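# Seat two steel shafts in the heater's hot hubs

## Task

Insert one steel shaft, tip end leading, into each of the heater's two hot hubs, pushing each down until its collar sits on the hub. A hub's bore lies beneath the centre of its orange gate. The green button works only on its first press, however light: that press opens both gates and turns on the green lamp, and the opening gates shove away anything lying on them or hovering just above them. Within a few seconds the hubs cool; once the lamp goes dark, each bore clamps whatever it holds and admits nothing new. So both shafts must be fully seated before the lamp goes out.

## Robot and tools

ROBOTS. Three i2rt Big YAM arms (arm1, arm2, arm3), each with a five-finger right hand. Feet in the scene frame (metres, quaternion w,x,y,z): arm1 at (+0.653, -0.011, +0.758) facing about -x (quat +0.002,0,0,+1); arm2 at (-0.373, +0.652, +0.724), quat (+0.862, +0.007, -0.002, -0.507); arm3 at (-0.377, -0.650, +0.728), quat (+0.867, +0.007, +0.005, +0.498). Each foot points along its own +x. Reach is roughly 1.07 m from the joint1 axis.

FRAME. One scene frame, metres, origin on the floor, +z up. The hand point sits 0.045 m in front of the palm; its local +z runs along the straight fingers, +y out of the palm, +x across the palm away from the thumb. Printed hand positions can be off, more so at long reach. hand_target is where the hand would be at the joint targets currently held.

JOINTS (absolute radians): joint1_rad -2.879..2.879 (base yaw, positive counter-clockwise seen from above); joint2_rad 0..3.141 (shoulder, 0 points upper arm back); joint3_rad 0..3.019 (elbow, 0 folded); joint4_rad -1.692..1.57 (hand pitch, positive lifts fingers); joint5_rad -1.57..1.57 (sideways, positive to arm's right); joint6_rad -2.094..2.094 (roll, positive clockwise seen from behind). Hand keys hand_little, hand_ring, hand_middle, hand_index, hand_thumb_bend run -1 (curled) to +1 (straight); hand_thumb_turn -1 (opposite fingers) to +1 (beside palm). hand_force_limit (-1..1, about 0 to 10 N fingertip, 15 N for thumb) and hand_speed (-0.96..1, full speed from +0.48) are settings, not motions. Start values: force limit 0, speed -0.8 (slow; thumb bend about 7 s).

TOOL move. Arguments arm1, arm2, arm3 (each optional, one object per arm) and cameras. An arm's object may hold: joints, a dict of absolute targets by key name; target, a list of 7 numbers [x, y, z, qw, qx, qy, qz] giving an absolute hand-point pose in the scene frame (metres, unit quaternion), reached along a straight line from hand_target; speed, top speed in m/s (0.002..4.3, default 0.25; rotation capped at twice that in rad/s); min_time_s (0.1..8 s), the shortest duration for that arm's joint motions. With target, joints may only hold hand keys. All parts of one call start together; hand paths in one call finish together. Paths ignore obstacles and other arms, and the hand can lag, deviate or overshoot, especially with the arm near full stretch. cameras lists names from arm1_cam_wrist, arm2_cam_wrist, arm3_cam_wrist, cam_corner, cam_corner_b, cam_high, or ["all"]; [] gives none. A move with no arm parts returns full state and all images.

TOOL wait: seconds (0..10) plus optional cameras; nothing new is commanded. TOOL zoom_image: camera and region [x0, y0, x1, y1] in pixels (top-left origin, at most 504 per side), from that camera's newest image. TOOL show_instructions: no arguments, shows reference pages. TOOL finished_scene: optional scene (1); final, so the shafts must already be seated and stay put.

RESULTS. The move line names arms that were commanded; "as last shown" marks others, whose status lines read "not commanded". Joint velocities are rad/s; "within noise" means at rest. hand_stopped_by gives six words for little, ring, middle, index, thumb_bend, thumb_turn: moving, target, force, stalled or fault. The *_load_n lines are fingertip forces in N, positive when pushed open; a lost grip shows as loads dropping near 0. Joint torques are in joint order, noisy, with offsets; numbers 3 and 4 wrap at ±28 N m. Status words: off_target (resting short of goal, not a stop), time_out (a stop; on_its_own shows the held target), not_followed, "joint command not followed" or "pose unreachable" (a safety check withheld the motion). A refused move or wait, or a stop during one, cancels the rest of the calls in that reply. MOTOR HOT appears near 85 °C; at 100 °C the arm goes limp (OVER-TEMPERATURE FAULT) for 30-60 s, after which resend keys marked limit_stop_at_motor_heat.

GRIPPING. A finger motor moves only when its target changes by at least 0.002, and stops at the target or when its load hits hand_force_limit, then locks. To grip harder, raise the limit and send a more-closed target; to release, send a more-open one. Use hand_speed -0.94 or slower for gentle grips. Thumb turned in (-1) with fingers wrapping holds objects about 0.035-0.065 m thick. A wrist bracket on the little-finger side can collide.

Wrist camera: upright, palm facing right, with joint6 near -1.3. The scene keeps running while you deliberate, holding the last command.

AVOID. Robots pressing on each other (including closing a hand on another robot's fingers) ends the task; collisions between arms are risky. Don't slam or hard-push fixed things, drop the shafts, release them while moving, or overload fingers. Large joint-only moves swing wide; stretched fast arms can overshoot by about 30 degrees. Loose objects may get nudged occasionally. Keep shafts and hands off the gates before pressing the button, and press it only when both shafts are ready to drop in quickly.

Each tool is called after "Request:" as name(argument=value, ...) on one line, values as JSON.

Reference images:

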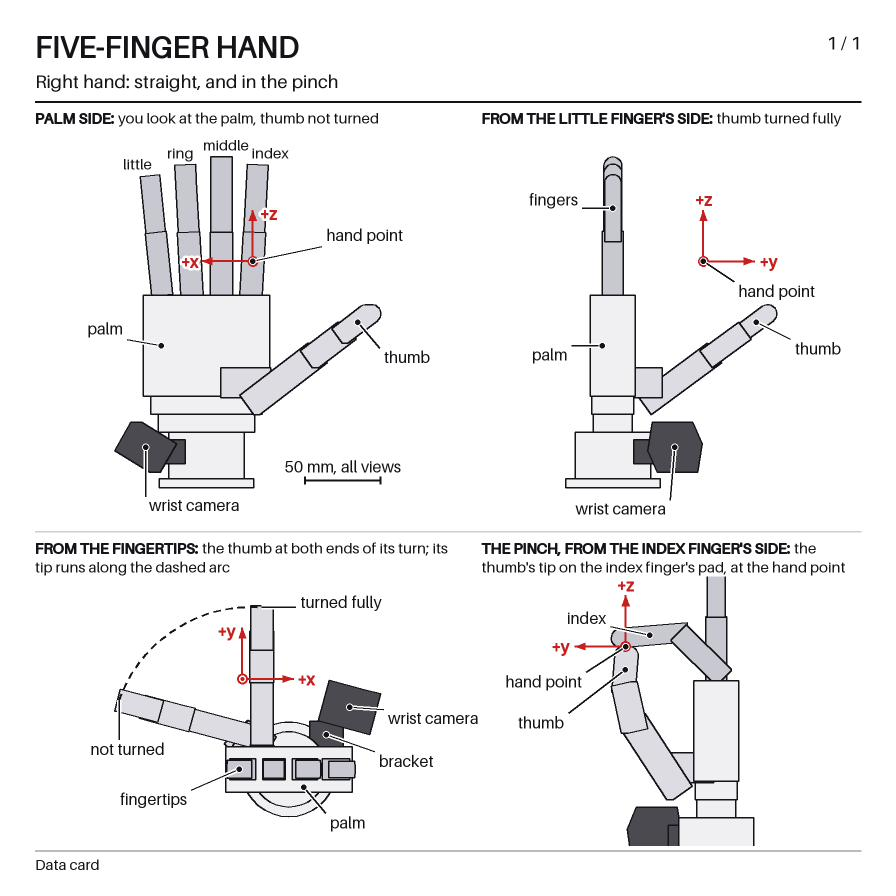

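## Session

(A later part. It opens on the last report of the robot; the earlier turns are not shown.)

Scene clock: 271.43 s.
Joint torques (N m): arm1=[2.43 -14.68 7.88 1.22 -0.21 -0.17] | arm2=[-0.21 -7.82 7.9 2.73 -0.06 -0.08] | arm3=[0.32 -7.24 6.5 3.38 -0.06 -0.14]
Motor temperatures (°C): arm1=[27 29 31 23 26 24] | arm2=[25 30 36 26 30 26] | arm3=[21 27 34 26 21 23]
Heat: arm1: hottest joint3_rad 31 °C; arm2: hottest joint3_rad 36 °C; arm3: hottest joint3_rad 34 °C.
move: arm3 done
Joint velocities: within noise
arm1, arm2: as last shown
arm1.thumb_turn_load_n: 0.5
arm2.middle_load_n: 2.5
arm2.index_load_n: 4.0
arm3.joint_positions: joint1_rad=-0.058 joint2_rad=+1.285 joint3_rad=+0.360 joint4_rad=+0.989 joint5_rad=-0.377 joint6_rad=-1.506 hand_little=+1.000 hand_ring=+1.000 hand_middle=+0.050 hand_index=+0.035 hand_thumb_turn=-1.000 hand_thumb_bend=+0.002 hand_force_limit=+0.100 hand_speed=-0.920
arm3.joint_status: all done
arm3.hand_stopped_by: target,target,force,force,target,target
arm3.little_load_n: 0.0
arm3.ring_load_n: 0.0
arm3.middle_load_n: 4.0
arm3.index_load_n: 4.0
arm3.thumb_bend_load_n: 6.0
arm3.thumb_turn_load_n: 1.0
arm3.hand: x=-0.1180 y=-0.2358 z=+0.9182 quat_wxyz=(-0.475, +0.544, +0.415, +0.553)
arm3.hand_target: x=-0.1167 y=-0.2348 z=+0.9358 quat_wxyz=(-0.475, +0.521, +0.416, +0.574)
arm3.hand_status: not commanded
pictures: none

Request:
move(arm1={"target": [0.265, 0.032, 0.93, 0.0, 0.0, 1.0, 0.0], "speed": 0.4, "joints": {"hand_little": -1, "hand_ring": -1, "hand_middle": -1, "hand_index": -1}}, arm3={"target": [-0.1169, -0.2358, 0.946, -0.4743, 0.5217, 0.4150, 0.5753], "speed": 0.06})

Request:
move(arm1={"target": [0.264, 0.030, 0.848, 0.0, 0.0, 1.0, 0.0], "speed": 0.15}, cameras=["cam_corner_b", "cam_corner", "cam_high"])

Request:
zoom_image(camera="cam_corner", region=[460, 180, 600, 340])

Request:
zoom_image(camera="cam_corner_b", region=[300, 140, 420, 280])

Request:
zoom_image(camera="cam_high", region=[322, 140, 372, 190])

Request:
zoom_image(camera="cam_high", region=[380, 318, 430, 368])

Scene clock: 275.93 s.
Joint torques (N m): arm1=[1.67 -10.99 12.22 -0.66 -0.07 -0.14] | arm2=[-0.15 -7.71 7.91 2.73 -0.1 -0.07] | arm3=[-0.03 -8.29 7.21 2.17 0.06 -0.19]
Motor temperatures (°C): arm1=[27 29 31 23 26 24] | arm2=[25 30 36 26 30 26] | arm3=[21 27 33 26 21 23]
Heat: arm1: hottest joint3_rad 31 °C; arm2: hottest joint3_rad 36 °C; arm3: hottest joint3_rad 33 °C.
move: arm1 off_target; arm3 off_target
Joint velocities: within noise
arm1.joint_positions: joint1_rad=+0.050 joint2_rad=+1.445 joint3_rad=+1.215 joint4_rad=-1.366 joint5_rad=+0.000 joint6_rad=-1.519 hand_little=-1.000 hand_ring=-1.000 hand_middle=-1.000 hand_index=-1.000 hand_thumb_turn=+1.000 hand_thumb_bend=+1.000 hand_force_limit=+0.000 hand_speed=+0.300
arm1.joint_status: all done
arm1.hand_stopped_by: target,target,target,target,target,target
arm1.little_load_n: 0.0
arm1.ring_load_n: 0.0
arm1.middle_load_n: 0.0
arm1.index_load_n: 0.0
arm1.thumb_bend_load_n: 0.0
arm1.thumb_turn_load_n: 0.0
arm1.hand: x=+0.2777 y=+0.0311 z=+0.9180 quat_wxyz=(+0.013, +0.003, +1.000, +0.001)
arm1.hand_target: x=+0.2654 y=+0.0320 z=+0.9301 quat_wxyz=(+0.000, +0.000, +1.000, +0.000)
arm1.hand_status: off_target (0.018 m and 1.5 deg from the pose sent, 0.309 m and 103.8 deg at the start)
arm2: as last shown
arm2.middle_load_n: 3.0
arm3.joint_positions: joint1_rad=-0.058 joint2_rad=+1.264 joint3_rad=+0.360 joint4_rad=+0.969 joint5_rad=-0.376 joint6_rad=-1.506 hand_little=+1.000 hand_ring=+1.000 hand_middle=+0.050 hand_index=+0.035 hand_thumb_turn=-1.000 hand_thumb_bend=+0.002 hand_force_limit=+0.100 hand_speed=-0.920
arm3.joint_status: not commanded
arm3.hand_stopped_by: target,target,force,force,target,target
arm3.little_load_n: 0.0
arm3.ring_load_n: 0.0
arm3.middle_load_n: 4.0
arm3.index_load_n: 4.5
arm3.thumb_bend_load_n: 6.0
arm3.thumb_turn_load_n: 1.0
arm3.hand: x=-0.1186 y=-0.2373 z=+0.9224 quat_wxyz=(-0.475, +0.544, +0.414, +0.554)
arm3.hand_target: x=-0.1171 y=-0.2361 z=+0.9457 quat_wxyz=(-0.474, +0.522, +0.415, +0.575)
arm3.hand_status: off_target (0.024 m and 3.5 deg from the pose sent, 0.028 m and 3.6 deg at the start)
pictures: none

Scene clock: 277.10 s.
Joint torques (N m): arm1=[2.14 -11.81 8.8 0.31 -0.08 -0.11] | arm2=[-0.5 -7.88 7.88 2.74 -0.08 -0.09] | arm3=[0.21 -8.59 7.04 2.39 0.11 -0.12]
Motor temperatures (°C): arm1=[27 29 31 23 26 24] | arm2=[25 30 36 26 30 26] | arm3=[21 27 33 26 21 23]
Heat: arm1: hottest joint3_rad 31 °C; arm2: hottest joint3_rad 36 °C; arm3: hottest joint3_rad 33 °C.
move: arm1 done
Joint velocities: within noise
arm1.joint_positions: joint1_rad=+0.050 joint2_rad=+1.518 joint3_rad=+1.100 joint4_rad=-1.168 joint5_rad=+0.000 joint6_rad=-1.519 hand_little=-1.000 hand_ring=-1.000 hand_middle=-1.000 hand_index=-1.000 hand_thumb_turn=+1.000 hand_thumb_bend=+1.000 hand_force_limit=+0.000 hand_speed=+0.300
arm1.joint_status: not commanded
arm1.hand_stopped_by: target,target,target,target,target,target
arm1.little_load_n: 0.0
arm1.ring_load_n: 0.0
arm1.middle_load_n: 0.0
arm1.index_load_n: 0.0
arm1.thumb_bend_load_n: 0.0
arm1.thumb_turn_load_n: 0.0
arm1.hand: x=+0.2698 y=+0.0308 z=+0.8474 quat_wxyz=(+0.007, +0.003, +1.000, +0.001)
arm1.hand_target: x=+0.2642 y=+0.0300 z=+0.8480 quat_wxyz=(+0.000, +0.000, +1.000, +0.000)
arm1.hand_status: done (0.006 m and 0.9 deg from the pose sent, 0.071 m and 1.5 deg at the start)
arm2, arm3: as last shown
arm2.thumb_turn_load_n: 1.0
arm3.index_load_n: 4.0
arm3.thumb_turn_load_n: 1.5
pictures: cam_corner, cam_corner_b, cam_high
Images, in order (width x height): cam_corner 896x504, cam_corner_b 896x504, cam_high 896x504.

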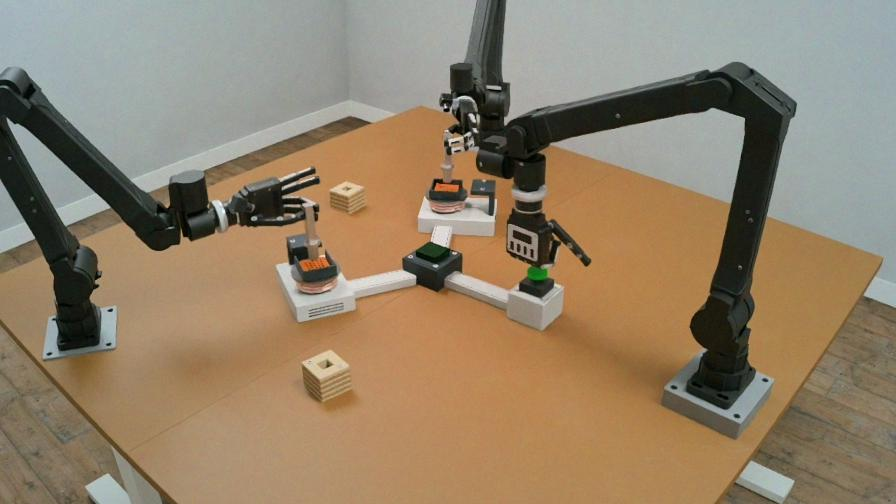

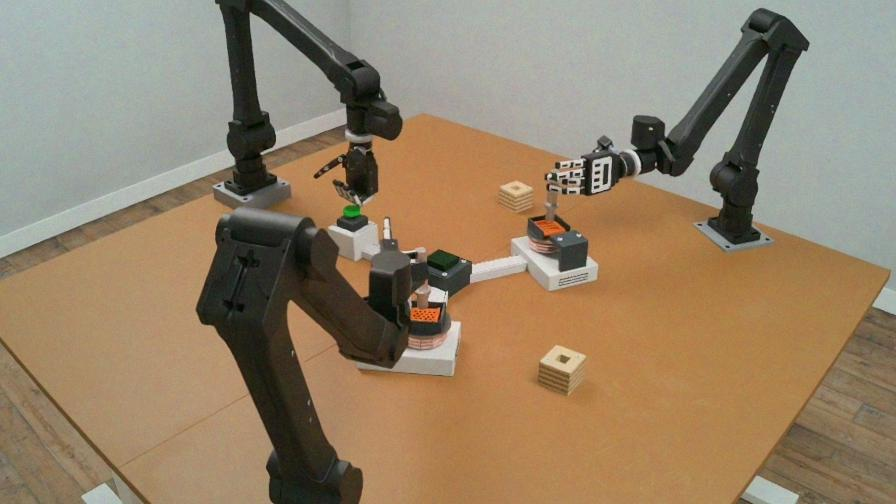

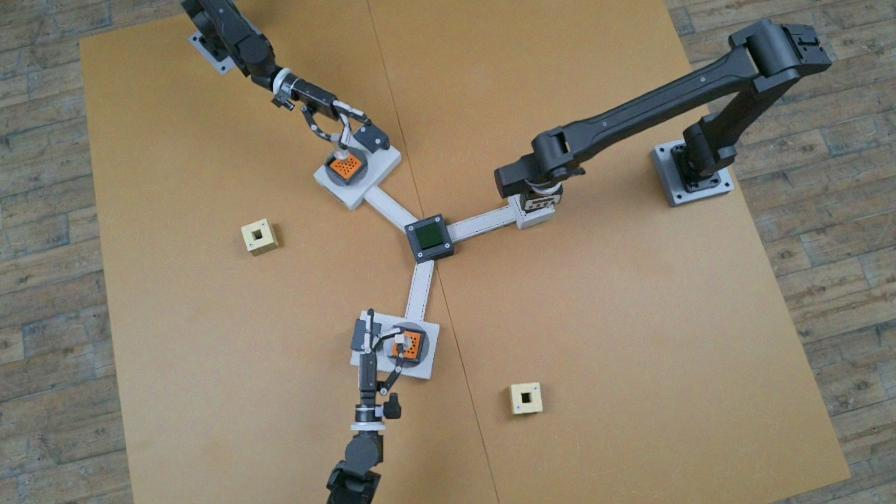

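Scaled by 3.150 from the camera's image (finer frame: 1280x720).

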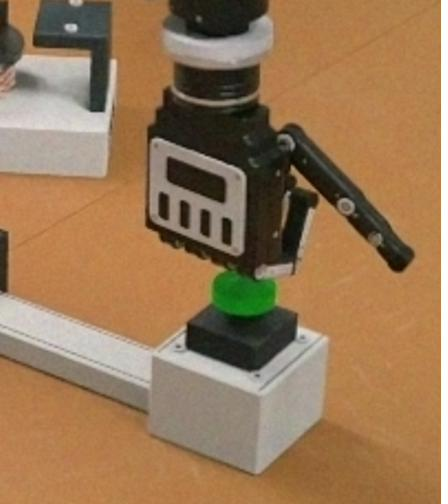

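Scaled by 3.600 from the camera's image (finer frame: 1280x720).

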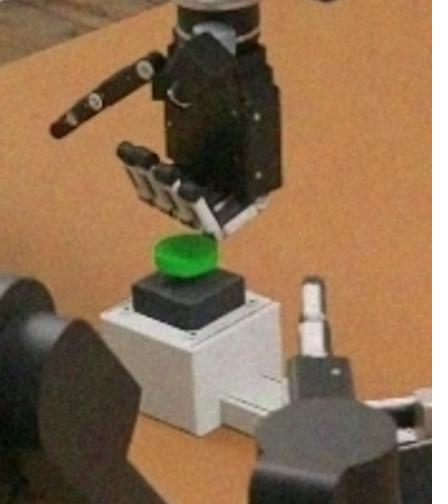

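Scaled by 10.080 from the camera's image (finer frame: 1280x720).

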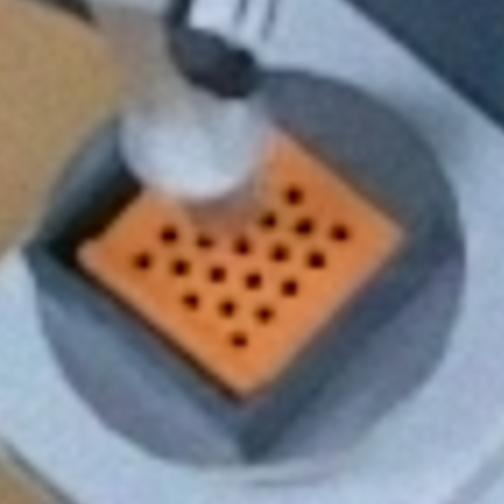

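Scaled by 10.080 from the camera's image (finer frame: 1280x720).

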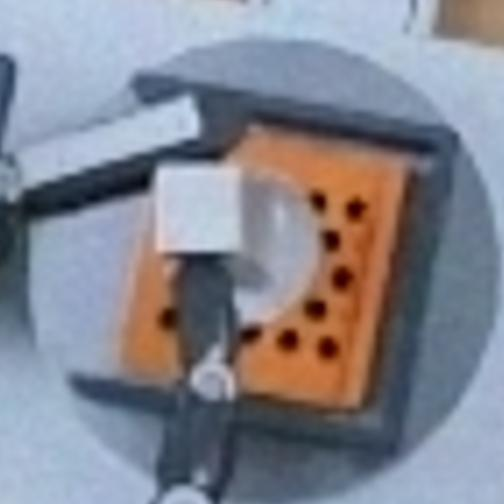

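Request:
move(arm1={"target": [0.273, 0.034, 0.840, 0.0, 0.0, 1.0, 0.0], "speed": 0.1}, cameras=["cam_corner", "cam_corner_b"])

Request:
zoom_image(camera="cam_corner", region=[460, 180, 600, 340])

Request:
zoom_image(camera="cam_corner_b", region=[300, 140, 420, 280])

Scene clock: 279.03 s.
Joint torques (N m): arm1=[1.38 -12.69 8.23 0.29 -0.06 -0.15] | arm2=[-0.15 -7.53 7.73 2.62 -0.07 -0.08] | arm3=[-0.03 -8.53 7.09 2.22 0.07 -0.16]
Motor temperatures (°C): arm1=[27 29 31 23 26 24] | arm2=[25 30 36 26 30 26] | arm3=[21 27 33 26 21 23]
Heat: arm1: hottest joint3_rad 31 °C; arm2: hottest joint3_rad 36 °C; arm3: hottest joint3_rad 33 °C.
move: arm1 done
Joint velocities: within noise
arm1.joint_positions: joint1_rad=+0.050 joint2_rad=+1.518 joint3_rad=+1.066 joint4_rad=-1.143 joint5_rad=+0.000 joint6_rad=-1.523 hand_little=-1.000 hand_ring=-1.000 hand_middle=-1.000 hand_index=-1.000 hand_thumb_turn=+1.000 hand_thumb_bend=+1.000 hand_force_limit=+0.000 hand_speed=+0.300
arm1.joint_status: not commanded
arm1.hand_stopped_by: target,target,target,target,target,target
arm1.little_load_n: 0.0
arm1.ring_load_n: 0.0
arm1.middle_load_n: 0.0
arm1.index_load_n: 0.0
arm1.thumb_bend_load_n: 0.0
arm1.thumb_turn_load_n: 0.0
arm1.hand: x=+0.2773 y=+0.0313 z=+0.8359 quat_wxyz=(+0.012, +0.001, +1.000, +0.001)
arm1.hand_target: x=+0.2731 y=+0.0340 z=+0.8399 quat_wxyz=(+0.000, +0.000, +1.000, +0.000)
arm1.hand_status: done (0.007 m and 1.4 deg from the pose sent, 0.009 m and 0.9 deg at the start)
arm2.joint_positions: joint1_rad=-0.091 joint2_rad=+1.293 joint3_rad=+0.426 joint4_rad=+0.879 joint5_rad=-0.374 joint6_rad=-1.541 hand_little=+1.000 hand_ring=+1.000 hand_middle=+0.027 hand_index=+0.027 hand_thumb_turn=-1.000 hand_thumb_bend=+0.002 hand_force_limit=+0.100 hand_speed=-0.920
arm2.joint_status: not commanded
arm2.hand_stopped_by: target,target,force,force,target,target
arm2.little_load_n: 0.0
arm2.ring_load_n: 0.0
arm2.middle_load_n: 3.0
arm2.index_load_n: 4.0
arm2.thumb_bend_load_n: 3.5
arm2.thumb_turn_load_n: 0.5
arm2.hand: x=-0.1557 y=+0.1922 z=+0.9149 quat_wxyz=(+0.257, +0.645, -0.280, +0.663)
arm2.hand_target: x=-0.1573 y=+0.1843 z=+0.9498 quat_wxyz=(+0.279, +0.625, -0.261, +0.680)
arm2.hand_status: not commanded
arm3: as last shown
Images, in order (width x height): cam_corner 896x504, cam_corner_b 896x504.

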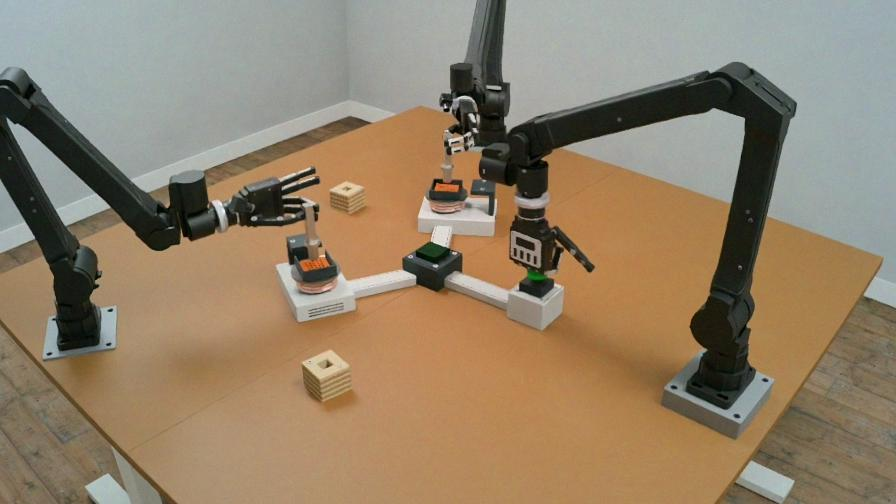

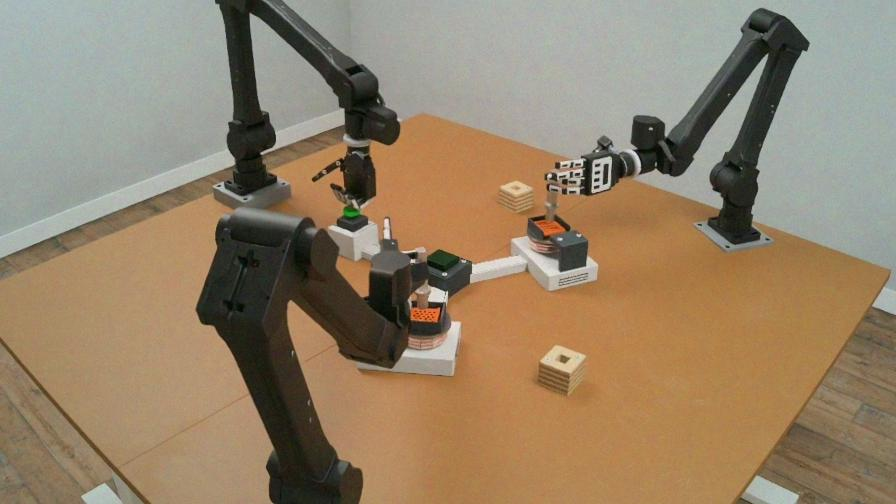

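Scaled by 3.150 from the camera's image (finer frame: 1280x720).

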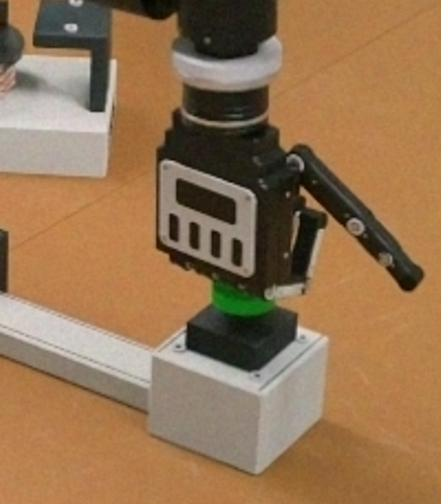

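Scaled by 3.600 from the camera's image (finer frame: 1280x720).

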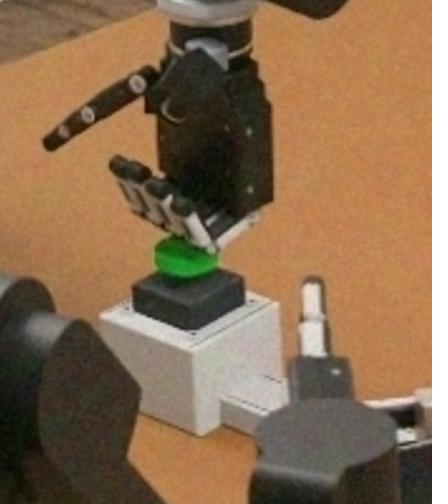

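Request:
move(arm1={"target": [0.273, 0.034, 0.806, 0.0, 0.0, 1.0, 0.0], "speed": 0.15}, cameras=["cam_high"])

Scene clock: 282.57 s.
Joint torques (N m): arm1=[1.44 -9.23 6.79 1.61 -0.08 -0.14] | arm2=[-0.5 -7.53 7.91 2.71 -0.06 -0.09] | arm3=[-0.09 -8.47 7.19 2.36 0.11 -0.19]
Motor temperatures (°C): arm1=[27 28 31 23 26 24] | arm2=[25 30 36 26 30 26] | arm3=[21 27 33 26 21 23]
Heat: arm1: hottest joint3_rad 31 °C; arm2: hottest joint3_rad 36 °C; arm3: hottest joint3_rad 33 °C.
move: arm1 off_target
Joint velocities: within noise
arm1.joint_positions: joint1_rad=+0.050 joint2_rad=+1.518 joint3_rad=+1.031 joint4_rad=-1.077 joint5_rad=+0.000 joint6_rad=-1.523 hand_little=-1.000 hand_ring=-1.000 hand_middle=-1.000 hand_index=-1.000 hand_thumb_turn=+1.000 hand_thumb_bend=+1.000 hand_force_limit=+0.000 hand_speed=+0.300
arm1.joint_status: not commanded
arm1.hand_stopped_by: target,target,target,target,target,target
arm1.little_load_n: 0.0
arm1.ring_load_n: -3.0
arm1.middle_load_n: 0.0
arm1.index_load_n: 0.0
arm1.thumb_bend_load_n: 0.0
arm1.thumb_turn_load_n: 0.0
arm1.hand: x=+0.2752 y=+0.0312 z=+0.8230 quat_wxyz=(-0.004, +0.001, +1.000, +0.000)
arm1.hand_target: x=+0.2737 y=+0.0338 z=+0.8066 quat_wxyz=(+0.000, +0.000, +1.000, +0.000)
arm1.hand_status: off_target (0.017 m and 0.4 deg from the pose sent, 0.030 m and 1.4 deg at the start)
arm2, arm3: as last shown
arm3.thumb_bend_load_n: 6.5
arm3.thumb_turn_load_n: 1.0
Images, in order (width x height): cam_high 896x504.

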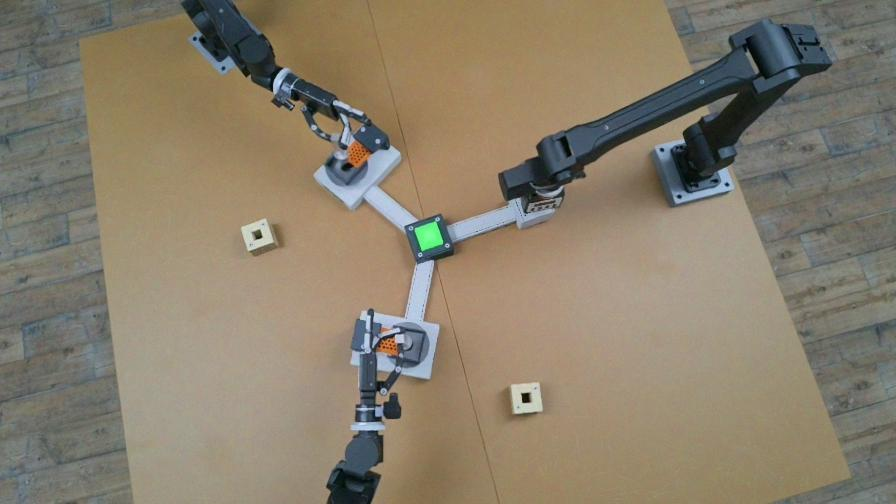

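Lamp lit, gates open. Descend.

Request:
move(arm2={"target": [-0.1569, 0.1833, 0.904, 0.2791, 0.6250, -0.2615, 0.6805], "speed": 0.2}, arm3={"target": [-0.1169, -0.2358, 0.911, -0.4743, 0.5217, 0.4150, 0.5753], "speed": 0.2}, cameras=["cam_corner", "cam_corner_b", "cam_high"])

Scene clock: 283.80 s.
Joint torques (N m): arm1=[1.44 -9.35 6.79 1.59 -0.08 -0.15] | arm2=[0.26 -7.82 5.65 3.9 -0.12 -0.06] | arm3=[0.38 -7.94 5.56 3.26 -0.04 -0.13]
Motor temperatures (°C): arm1=[27 28 31 23 26 24] | arm2=[25 30 36 26 30 26] | arm3=[21 27 33 26 21 23]
Heat: arm1: hottest joint3_rad 31 °C; arm2: hottest joint3_rad 36 °C; arm3: hottest joint3_rad 33 °C.
move: arm2 off_target; arm3 off_target
Joint velocities: within noise
arm1: as last shown
arm2.joint_positions: joint1_rad=-0.093 joint2_rad=+1.449 joint3_rad=+0.400 joint4_rad=+1.053 joint5_rad=-0.375 joint6_rad=-1.540 hand_little=+1.000 hand_ring=+1.000 hand_middle=+0.027 hand_index=+0.027 hand_thumb_turn=-1.000 hand_thumb_bend=+0.002 hand_force_limit=+0.100 hand_speed=-0.920
arm2.joint_status: not commanded
arm2.hand_stopped_by: target,target,force,force,target,target
arm2.little_load_n: 0.0
arm2.ring_load_n: 0.0
arm2.middle_load_n: 3.0
arm2.index_load_n: 3.0
arm2.thumb_bend_load_n: 3.5
arm2.thumb_turn_load_n: 1.0
arm2.hand: x=-0.1546 y=+0.1896 z=+0.8739 quat_wxyz=(+0.255, +0.646, -0.283, +0.661)
arm2.hand_target: x=-0.1570 y=+0.1840 z=+0.9036 quat_wxyz=(+0.279, +0.625, -0.262, +0.680)
arm2.hand_status: off_target (0.031 m and 4.9 deg from the pose sent, 0.014 m and 4.4 deg at the start)
arm3.joint_positions: joint1_rad=-0.058 joint2_rad=+1.394 joint3_rad=+0.334 joint4_rad=+1.118 joint5_rad=-0.375 joint6_rad=-1.506 hand_little=+1.000 hand_ring=+1.000 hand_middle=+0.049 hand_index=+0.035 hand_thumb_turn=-1.000 hand_thumb_bend=+0.002 hand_force_limit=+0.100 hand_speed=-0.920
arm3.joint_status: not commanded
arm3.hand_stopped_by: target,target,force,force,target,target
arm3.little_load_n: 0.0
arm3.ring_load_n: 0.5
arm3.middle_load_n: 2.5
arm3.index_load_n: 3.5
arm3.thumb_bend_load_n: 4.0
arm3.thumb_turn_load_n: 0.5
arm3.hand: x=-0.1189 y=-0.2371 z=+0.8906 quat_wxyz=(-0.474, +0.546, +0.415, +0.552)
arm3.hand_target: x=-0.1170 y=-0.2360 z=+0.9108 quat_wxyz=(-0.474, +0.522, +0.415, +0.575)
arm3.hand_status: off_target (0.021 m and 3.9 deg from the pose sent, 0.012 m and 3.5 deg at the start)
Images, in order (width x height): cam_corner 896x504, cam_corner_b 896x504, cam_high 896x504.

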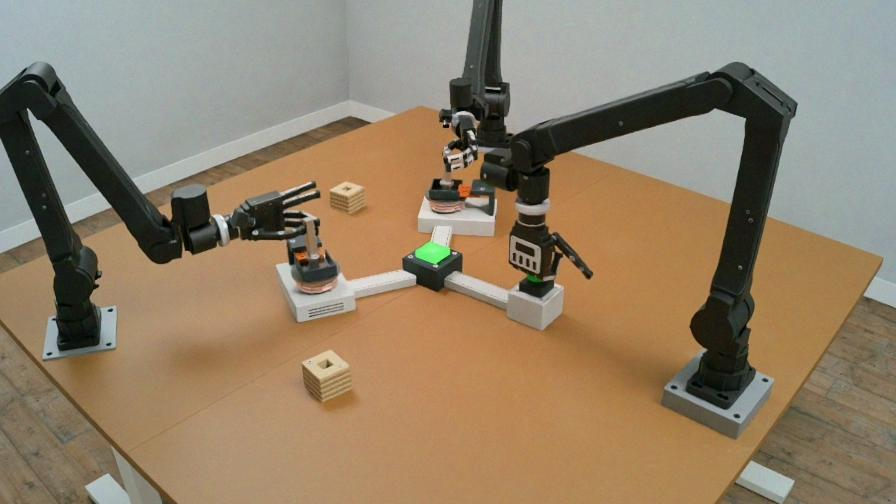

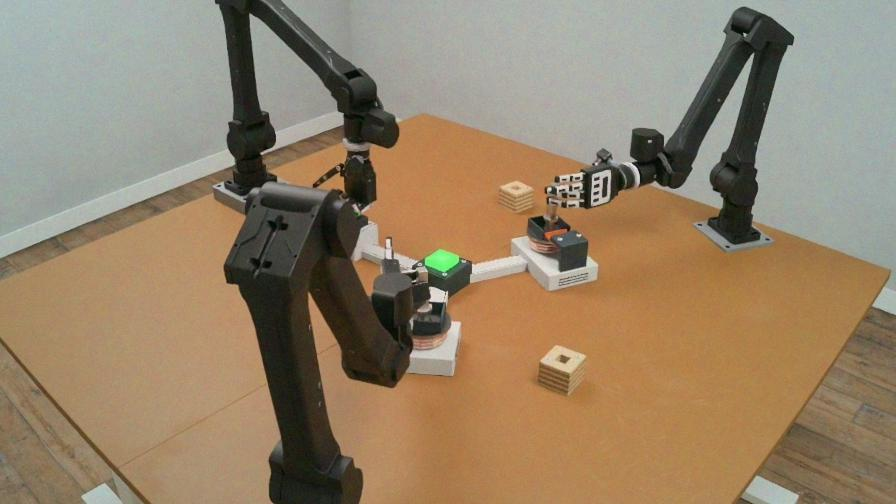

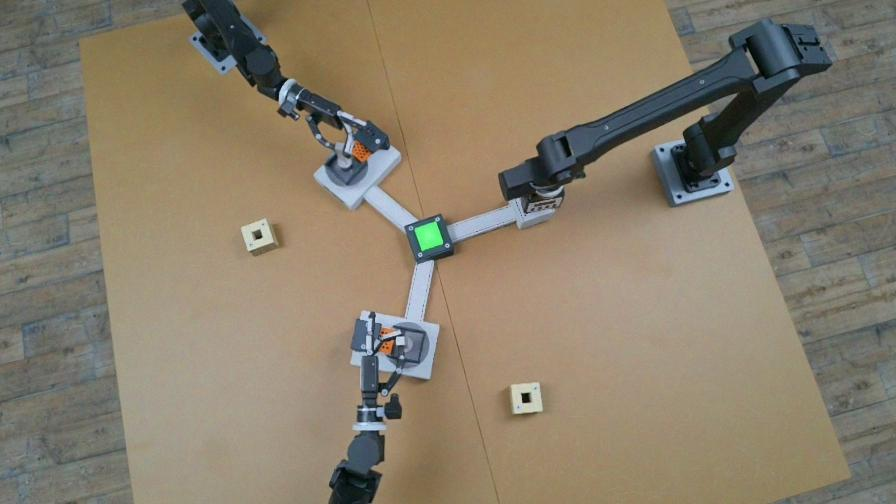

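Request:
move(arm2={"target": [-0.1569, 0.1833, 0.862, 0.2791, 0.6250, -0.2615, 0.6805], "speed": 0.2}, arm3={"target": [-0.1169, -0.2358, 0.870, -0.4743, 0.5217, 0.4150, 0.5753], "speed": 0.2}, cameras=["cam_corner", "cam_corner_b", "cam_high"])

Scene clock: 284.97 s.
Joint torques (N m): arm1=[1.32 -9.29 6.8 1.61 -0.08 -0.15] | arm2=[-0.26 -7.18 4.21 3.3 -0.11 -0.06] | arm3=[-0.09 -6.77 3.47 2.37 -0.09 0.1]
Motor temperatures (°C): arm1=[27 28 31 23 26 24] | arm2=[25 30 36 26 30 26] | arm3=[21 27 33 26 21 23]
Heat: arm1: hottest joint3_rad 31 °C; arm2: hottest joint3_rad 36 °C; arm3: hottest joint3_rad 33 °C.
move: arm2 off_target; arm3 done
Joint velocities: within noise
arm1: as last shown
arm1.thumb_bend_load_n: -0.5
arm2.joint_positions: joint1_rad=-0.098 joint2_rad=+1.607 joint3_rad=+0.384 joint4_rad=+1.265 joint5_rad=-0.376 joint6_rad=-1.542 hand_little=+1.000 hand_ring=+1.000 hand_middle=+0.027 hand_index=+0.027 hand_thumb_turn=-1.000 hand_thumb_bend=+0.001 hand_force_limit=+0.100 hand_speed=-0.920
arm2.joint_status: not commanded
arm2.hand_stopped_by: target,target,force,force,target,target
arm2.little_load_n: 0.0
arm2.ring_load_n: -0.5
arm2.middle_load_n: 6.0
arm2.index_load_n: 1.0
arm2.thumb_bend_load_n: 2.5
arm2.thumb_turn_load_n: -1.5
arm2.hand: x=-0.1559 y=+0.1879 z=+0.8483 quat_wxyz=(+0.266, +0.637, -0.273, +0.670)
arm2.hand_target: x=-0.1571 y=+0.1835 z=+0.8619 quat_wxyz=(+0.279, +0.625, -0.262, +0.680)
arm2.hand_status: off_target (0.014 m and 2.7 deg from the pose sent, 0.014 m and 4.9 deg at the start)
arm3.joint_positions: joint1_rad=-0.058 joint2_rad=+1.570 joint3_rad=+0.325 joint4_rad=+1.365 joint5_rad=-0.376 joint6_rad=-1.529 hand_little=+1.000 hand_ring=+1.000 hand_middle=+0.050 hand_index=+0.035 hand_thumb_turn=-1.000 hand_thumb_bend=+0.001 hand_force_limit=+0.100 hand_speed=-0.920
arm3.joint_status: not commanded
arm3.hand_stopped_by: target,target,force,force,target,target
arm3.little_load_n: 0.0
arm3.ring_load_n: 0.0
arm3.middle_load_n: 7.5
arm3.index_load_n: 0.0
arm3.thumb_bend_load_n: 4.5
arm3.thumb_turn_load_n: 0.0
arm3.hand: x=-0.1167 y=-0.2340 z=+0.8745 quat_wxyz=(-0.474, +0.519, +0.415, +0.577)
arm3.hand_target: x=-0.1169 y=-0.2358 z=+0.8700 quat_wxyz=(-0.474, +0.522, +0.415, +0.575)
arm3.hand_status: done (0.005 m and 0.3 deg from the pose sent, 0.021 m and 3.8 deg at the start)
Images, in order (width x height): cam_corner 896x504, cam_corner_b 896x504, cam_high 896x504.

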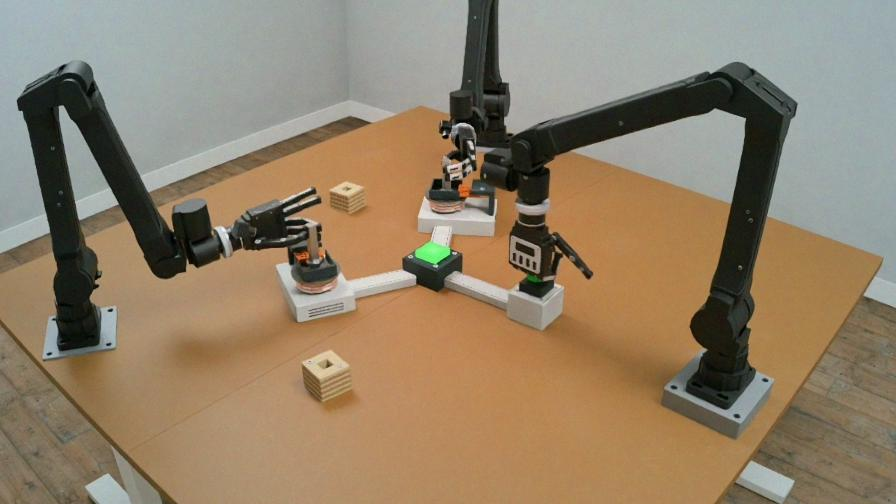

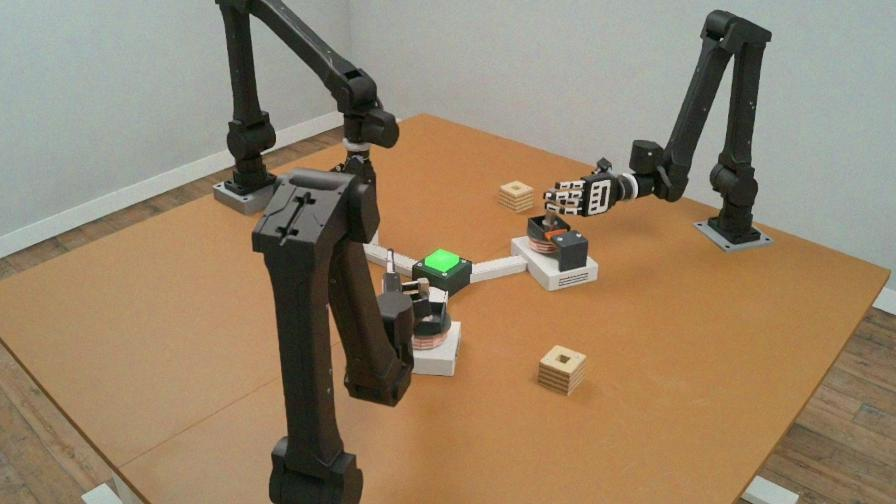

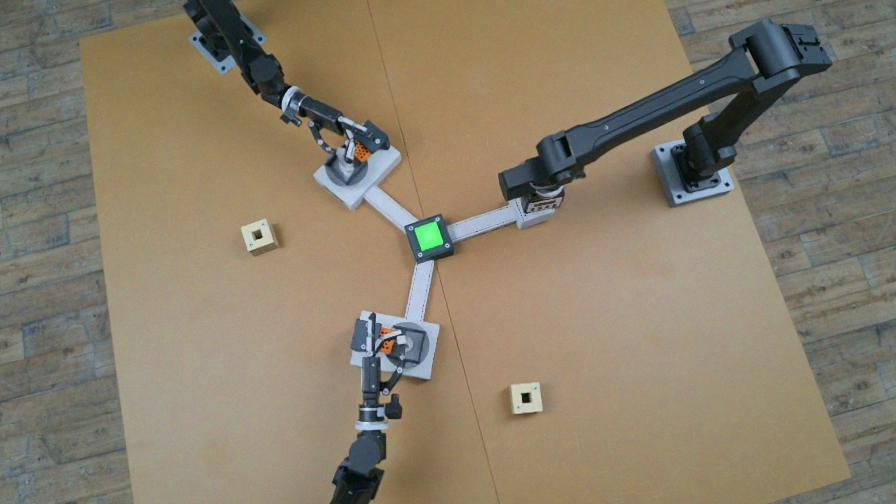

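Request:
move(arm3={"target": [-0.1169, -0.2358, 0.860, -0.4743, 0.5217, 0.4150, 0.5753], "speed": 0.15}, cameras=["cam_corner", "cam_corner_b", "cam_high", "arm2_cam_wrist", "arm3_cam_wrist"])

Scene clock: 286.77 s.
Joint torques (N m): arm1=[1.38 -9.29 6.78 1.61 -0.08 -0.15] | arm2=[-0.03 -6.89 4.26 3.55 -0.14 -0.03] | arm3=[-1.08 -5.95 3.18 1.94 -0.11 0.17]
Motor temperatures (°C): arm1=[27 28 31 23 26 24] | arm2=[25 30 35 26 30 26] | arm3=[21 27 33 26 21 23]
Heat: arm1: hottest joint3_rad 31 °C; arm2: hottest joint3_rad 35 °C; arm3: hottest joint3_rad 33 °C.
move: arm3 off_target
Joint velocities: within noise
arm1, arm2: as last shown
arm1.thumb_bend_load_n: 0.0
arm2.ring_load_n: 0.0
arm3.joint_positions: joint1_rad=-0.058 joint2_rad=+1.613 joint3_rad=+0.325 joint4_rad=+1.428 joint5_rad=-0.376 joint6_rad=-1.538 hand_little=+1.000 hand_ring=+1.000 hand_middle=+0.050 hand_index=+0.035 hand_thumb_turn=-1.000 hand_thumb_bend=+0.001 hand_force_limit=+0.100 hand_speed=-0.920
arm3.joint_status: not commanded
arm3.hand_stopped_by: target,target,force,force,target,target
arm3.little_load_n: 0.0
arm3.ring_load_n: 0.0
arm3.middle_load_n: 8.5
arm3.index_load_n: 0.0
arm3.thumb_bend_load_n: 5.0
arm3.thumb_turn_load_n: -1.5
arm3.hand: x=-0.1161 y=-0.2338 z=+0.8724 quat_wxyz=(-0.473, +0.511, +0.415, +0.586)
arm3.hand_target: x=-0.1169 y=-0.2360 z=+0.8602 quat_wxyz=(-0.474, +0.522, +0.415, +0.575)
arm3.hand_status: off_target (0.013 m and 1.7 deg from the pose sent, 0.015 m and 0.3 deg at the start)
pictures: arm2_cam_wrist, arm3_cam_wrist, cam_corner, cam_corner_b, cam_high
Images, in order (width x height): arm2_cam_wrist 896x504, arm3_cam_wrist 896x504, cam_corner 896x504, cam_corner_b 896x504, cam_high 896x504.

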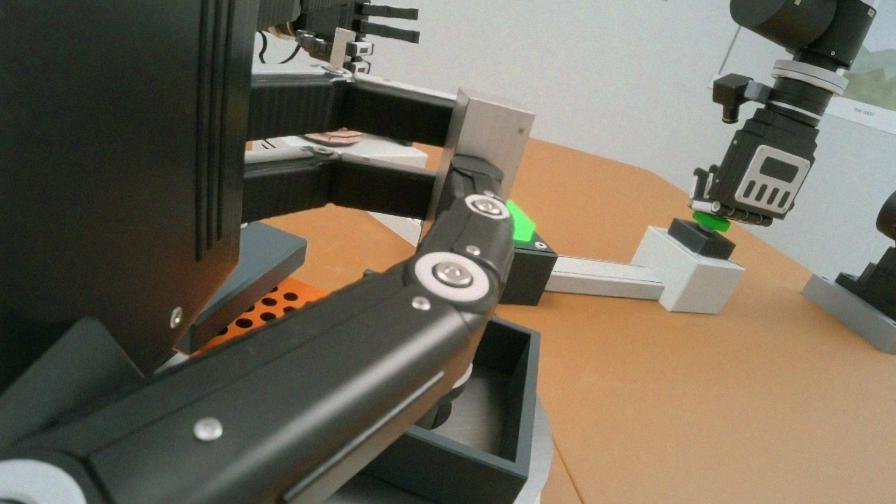

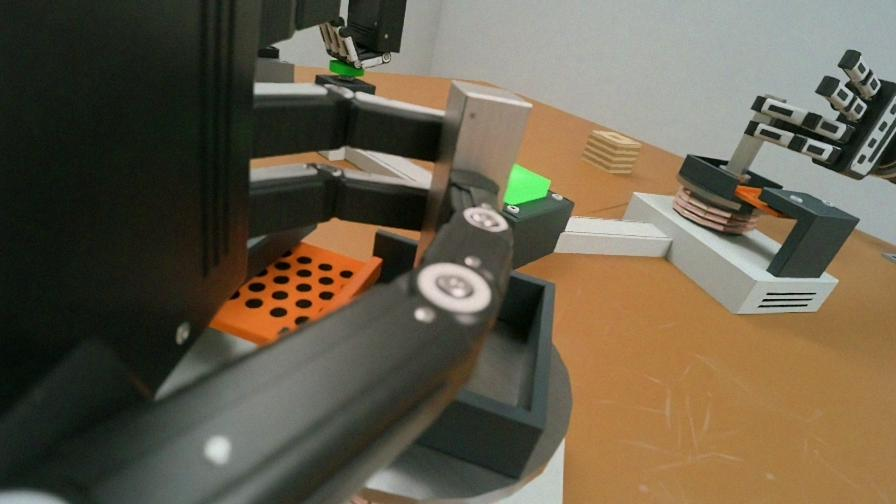

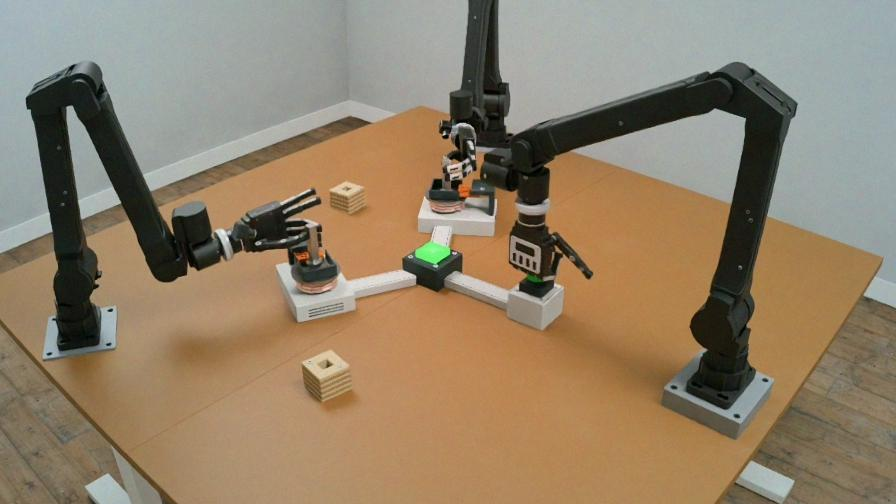

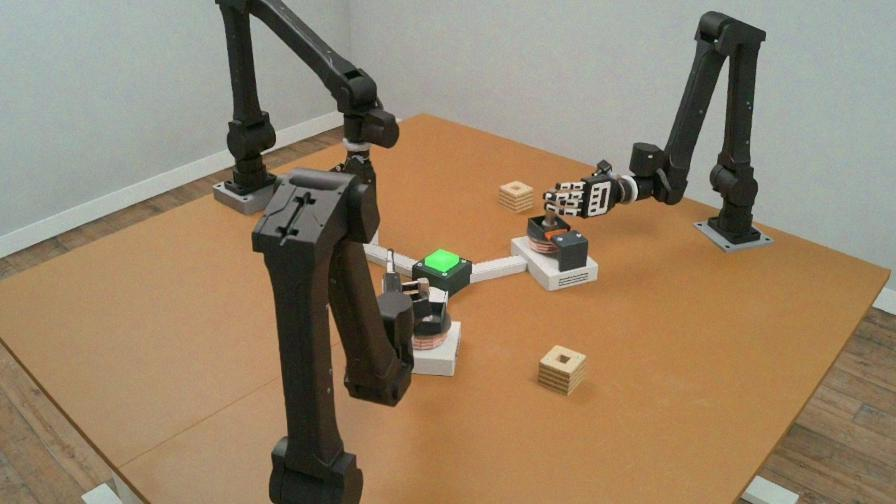

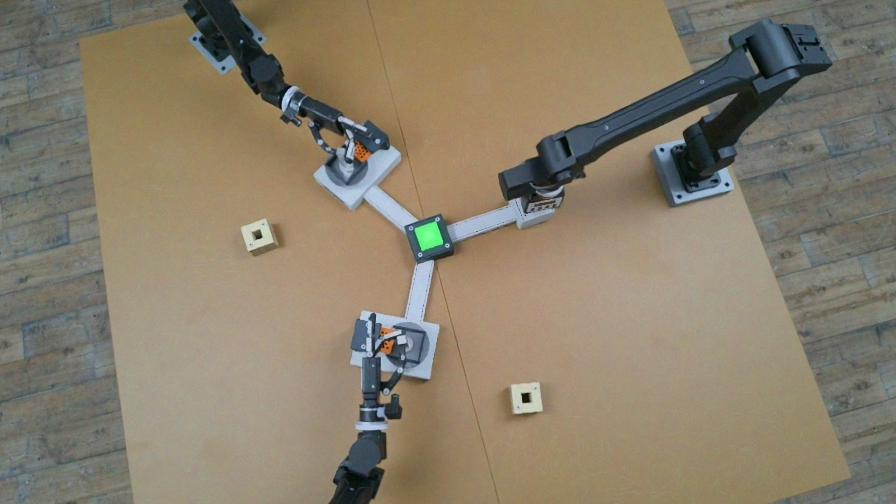

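Request:
zoom_image(camera="cam_corner", region=[280, 200, 360, 300])

Request:
zoom_image(camera="cam_corner_b", region=[515, 175, 605, 265])

Request:
zoom_image(camera="cam_corner", region=[420, 140, 500, 220])

Request:
zoom_image(camera="cam_corner_b", region=[380, 260, 470, 360])

Scaled by 5.040 from the camera's image (finer frame: 1280x720).

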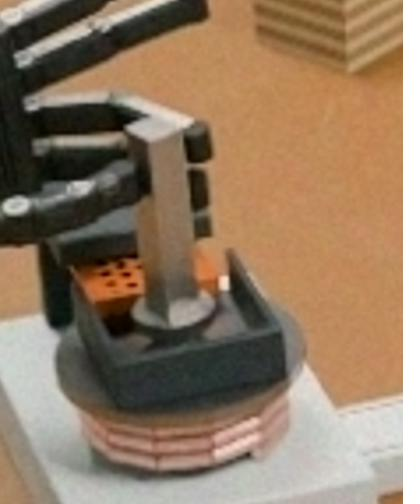

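Scaled by 5.600 from the camera's image (finer frame: 1280x720).

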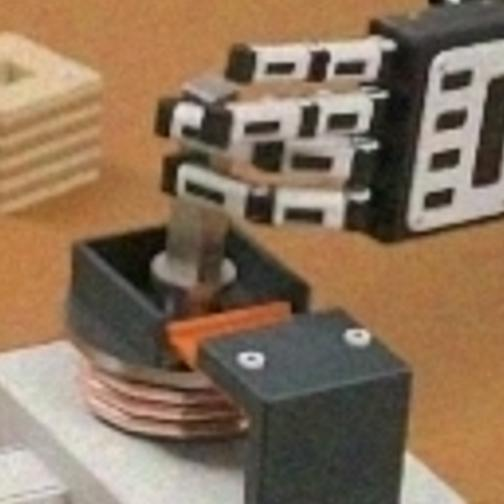

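Scaled by 6.300 from the camera's image (finer frame: 1280x720).

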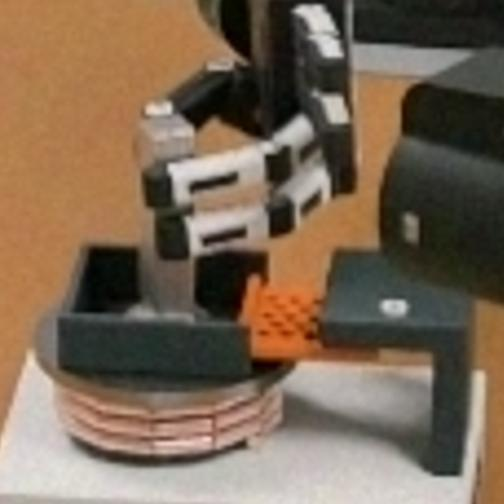

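Scaled by 5.040 from the camera's image (finer frame: 1280x720).

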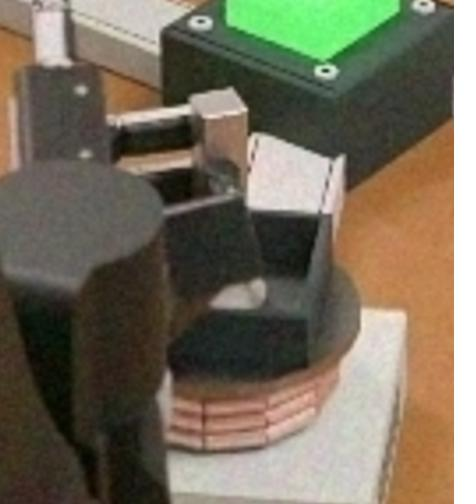

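Request:
zoom_image(camera="cam_corner_b", region=[525, 205, 575, 245])

Request:
zoom_image(camera="cam_corner", region=[290, 240, 345, 290])

Request:
zoom_image(camera="cam_corner", region=[425, 175, 475, 215])

Request:
zoom_image(camera="cam_high", region=[370, 310, 440, 380])

Request:
zoom_image(camera="cam_high", region=[320, 110, 400, 200])

Scaled by 10.080 from the camera's image (finer frame: 1280x720).

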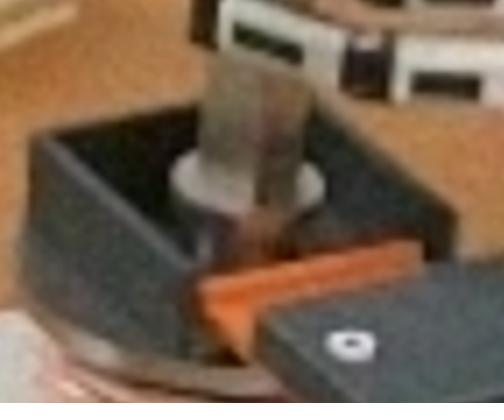

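Scaled by 9.164 from the camera's image (finer frame: 1280x720).

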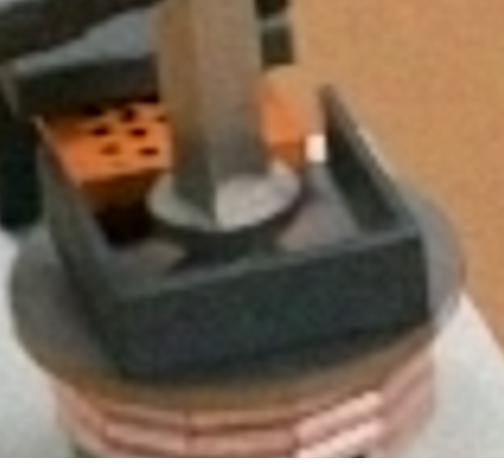

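Scaled by 10.080 from the camera's image (finer frame: 1280x720).

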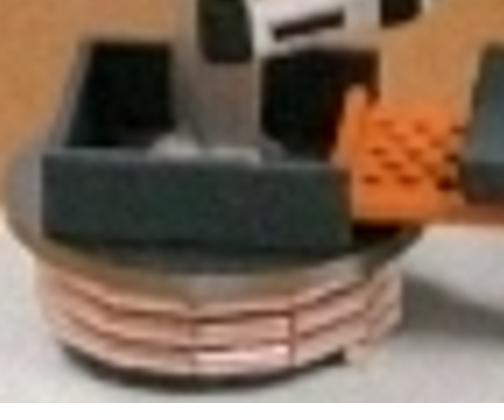

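Scaled by 7.200 from the camera's image (finer frame: 1280x720).

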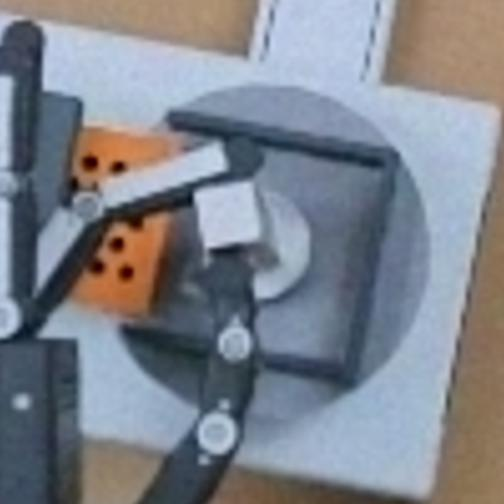

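Scaled by 5.600 from the camera's image (finer frame: 1280x720).

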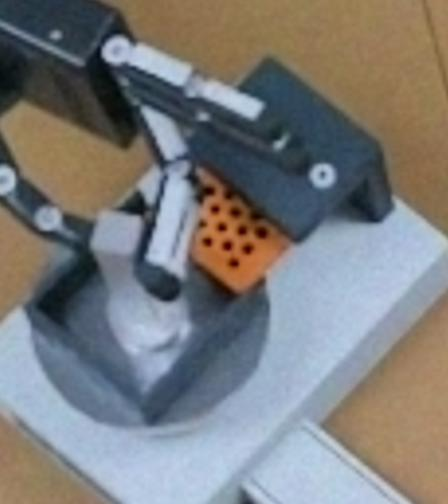

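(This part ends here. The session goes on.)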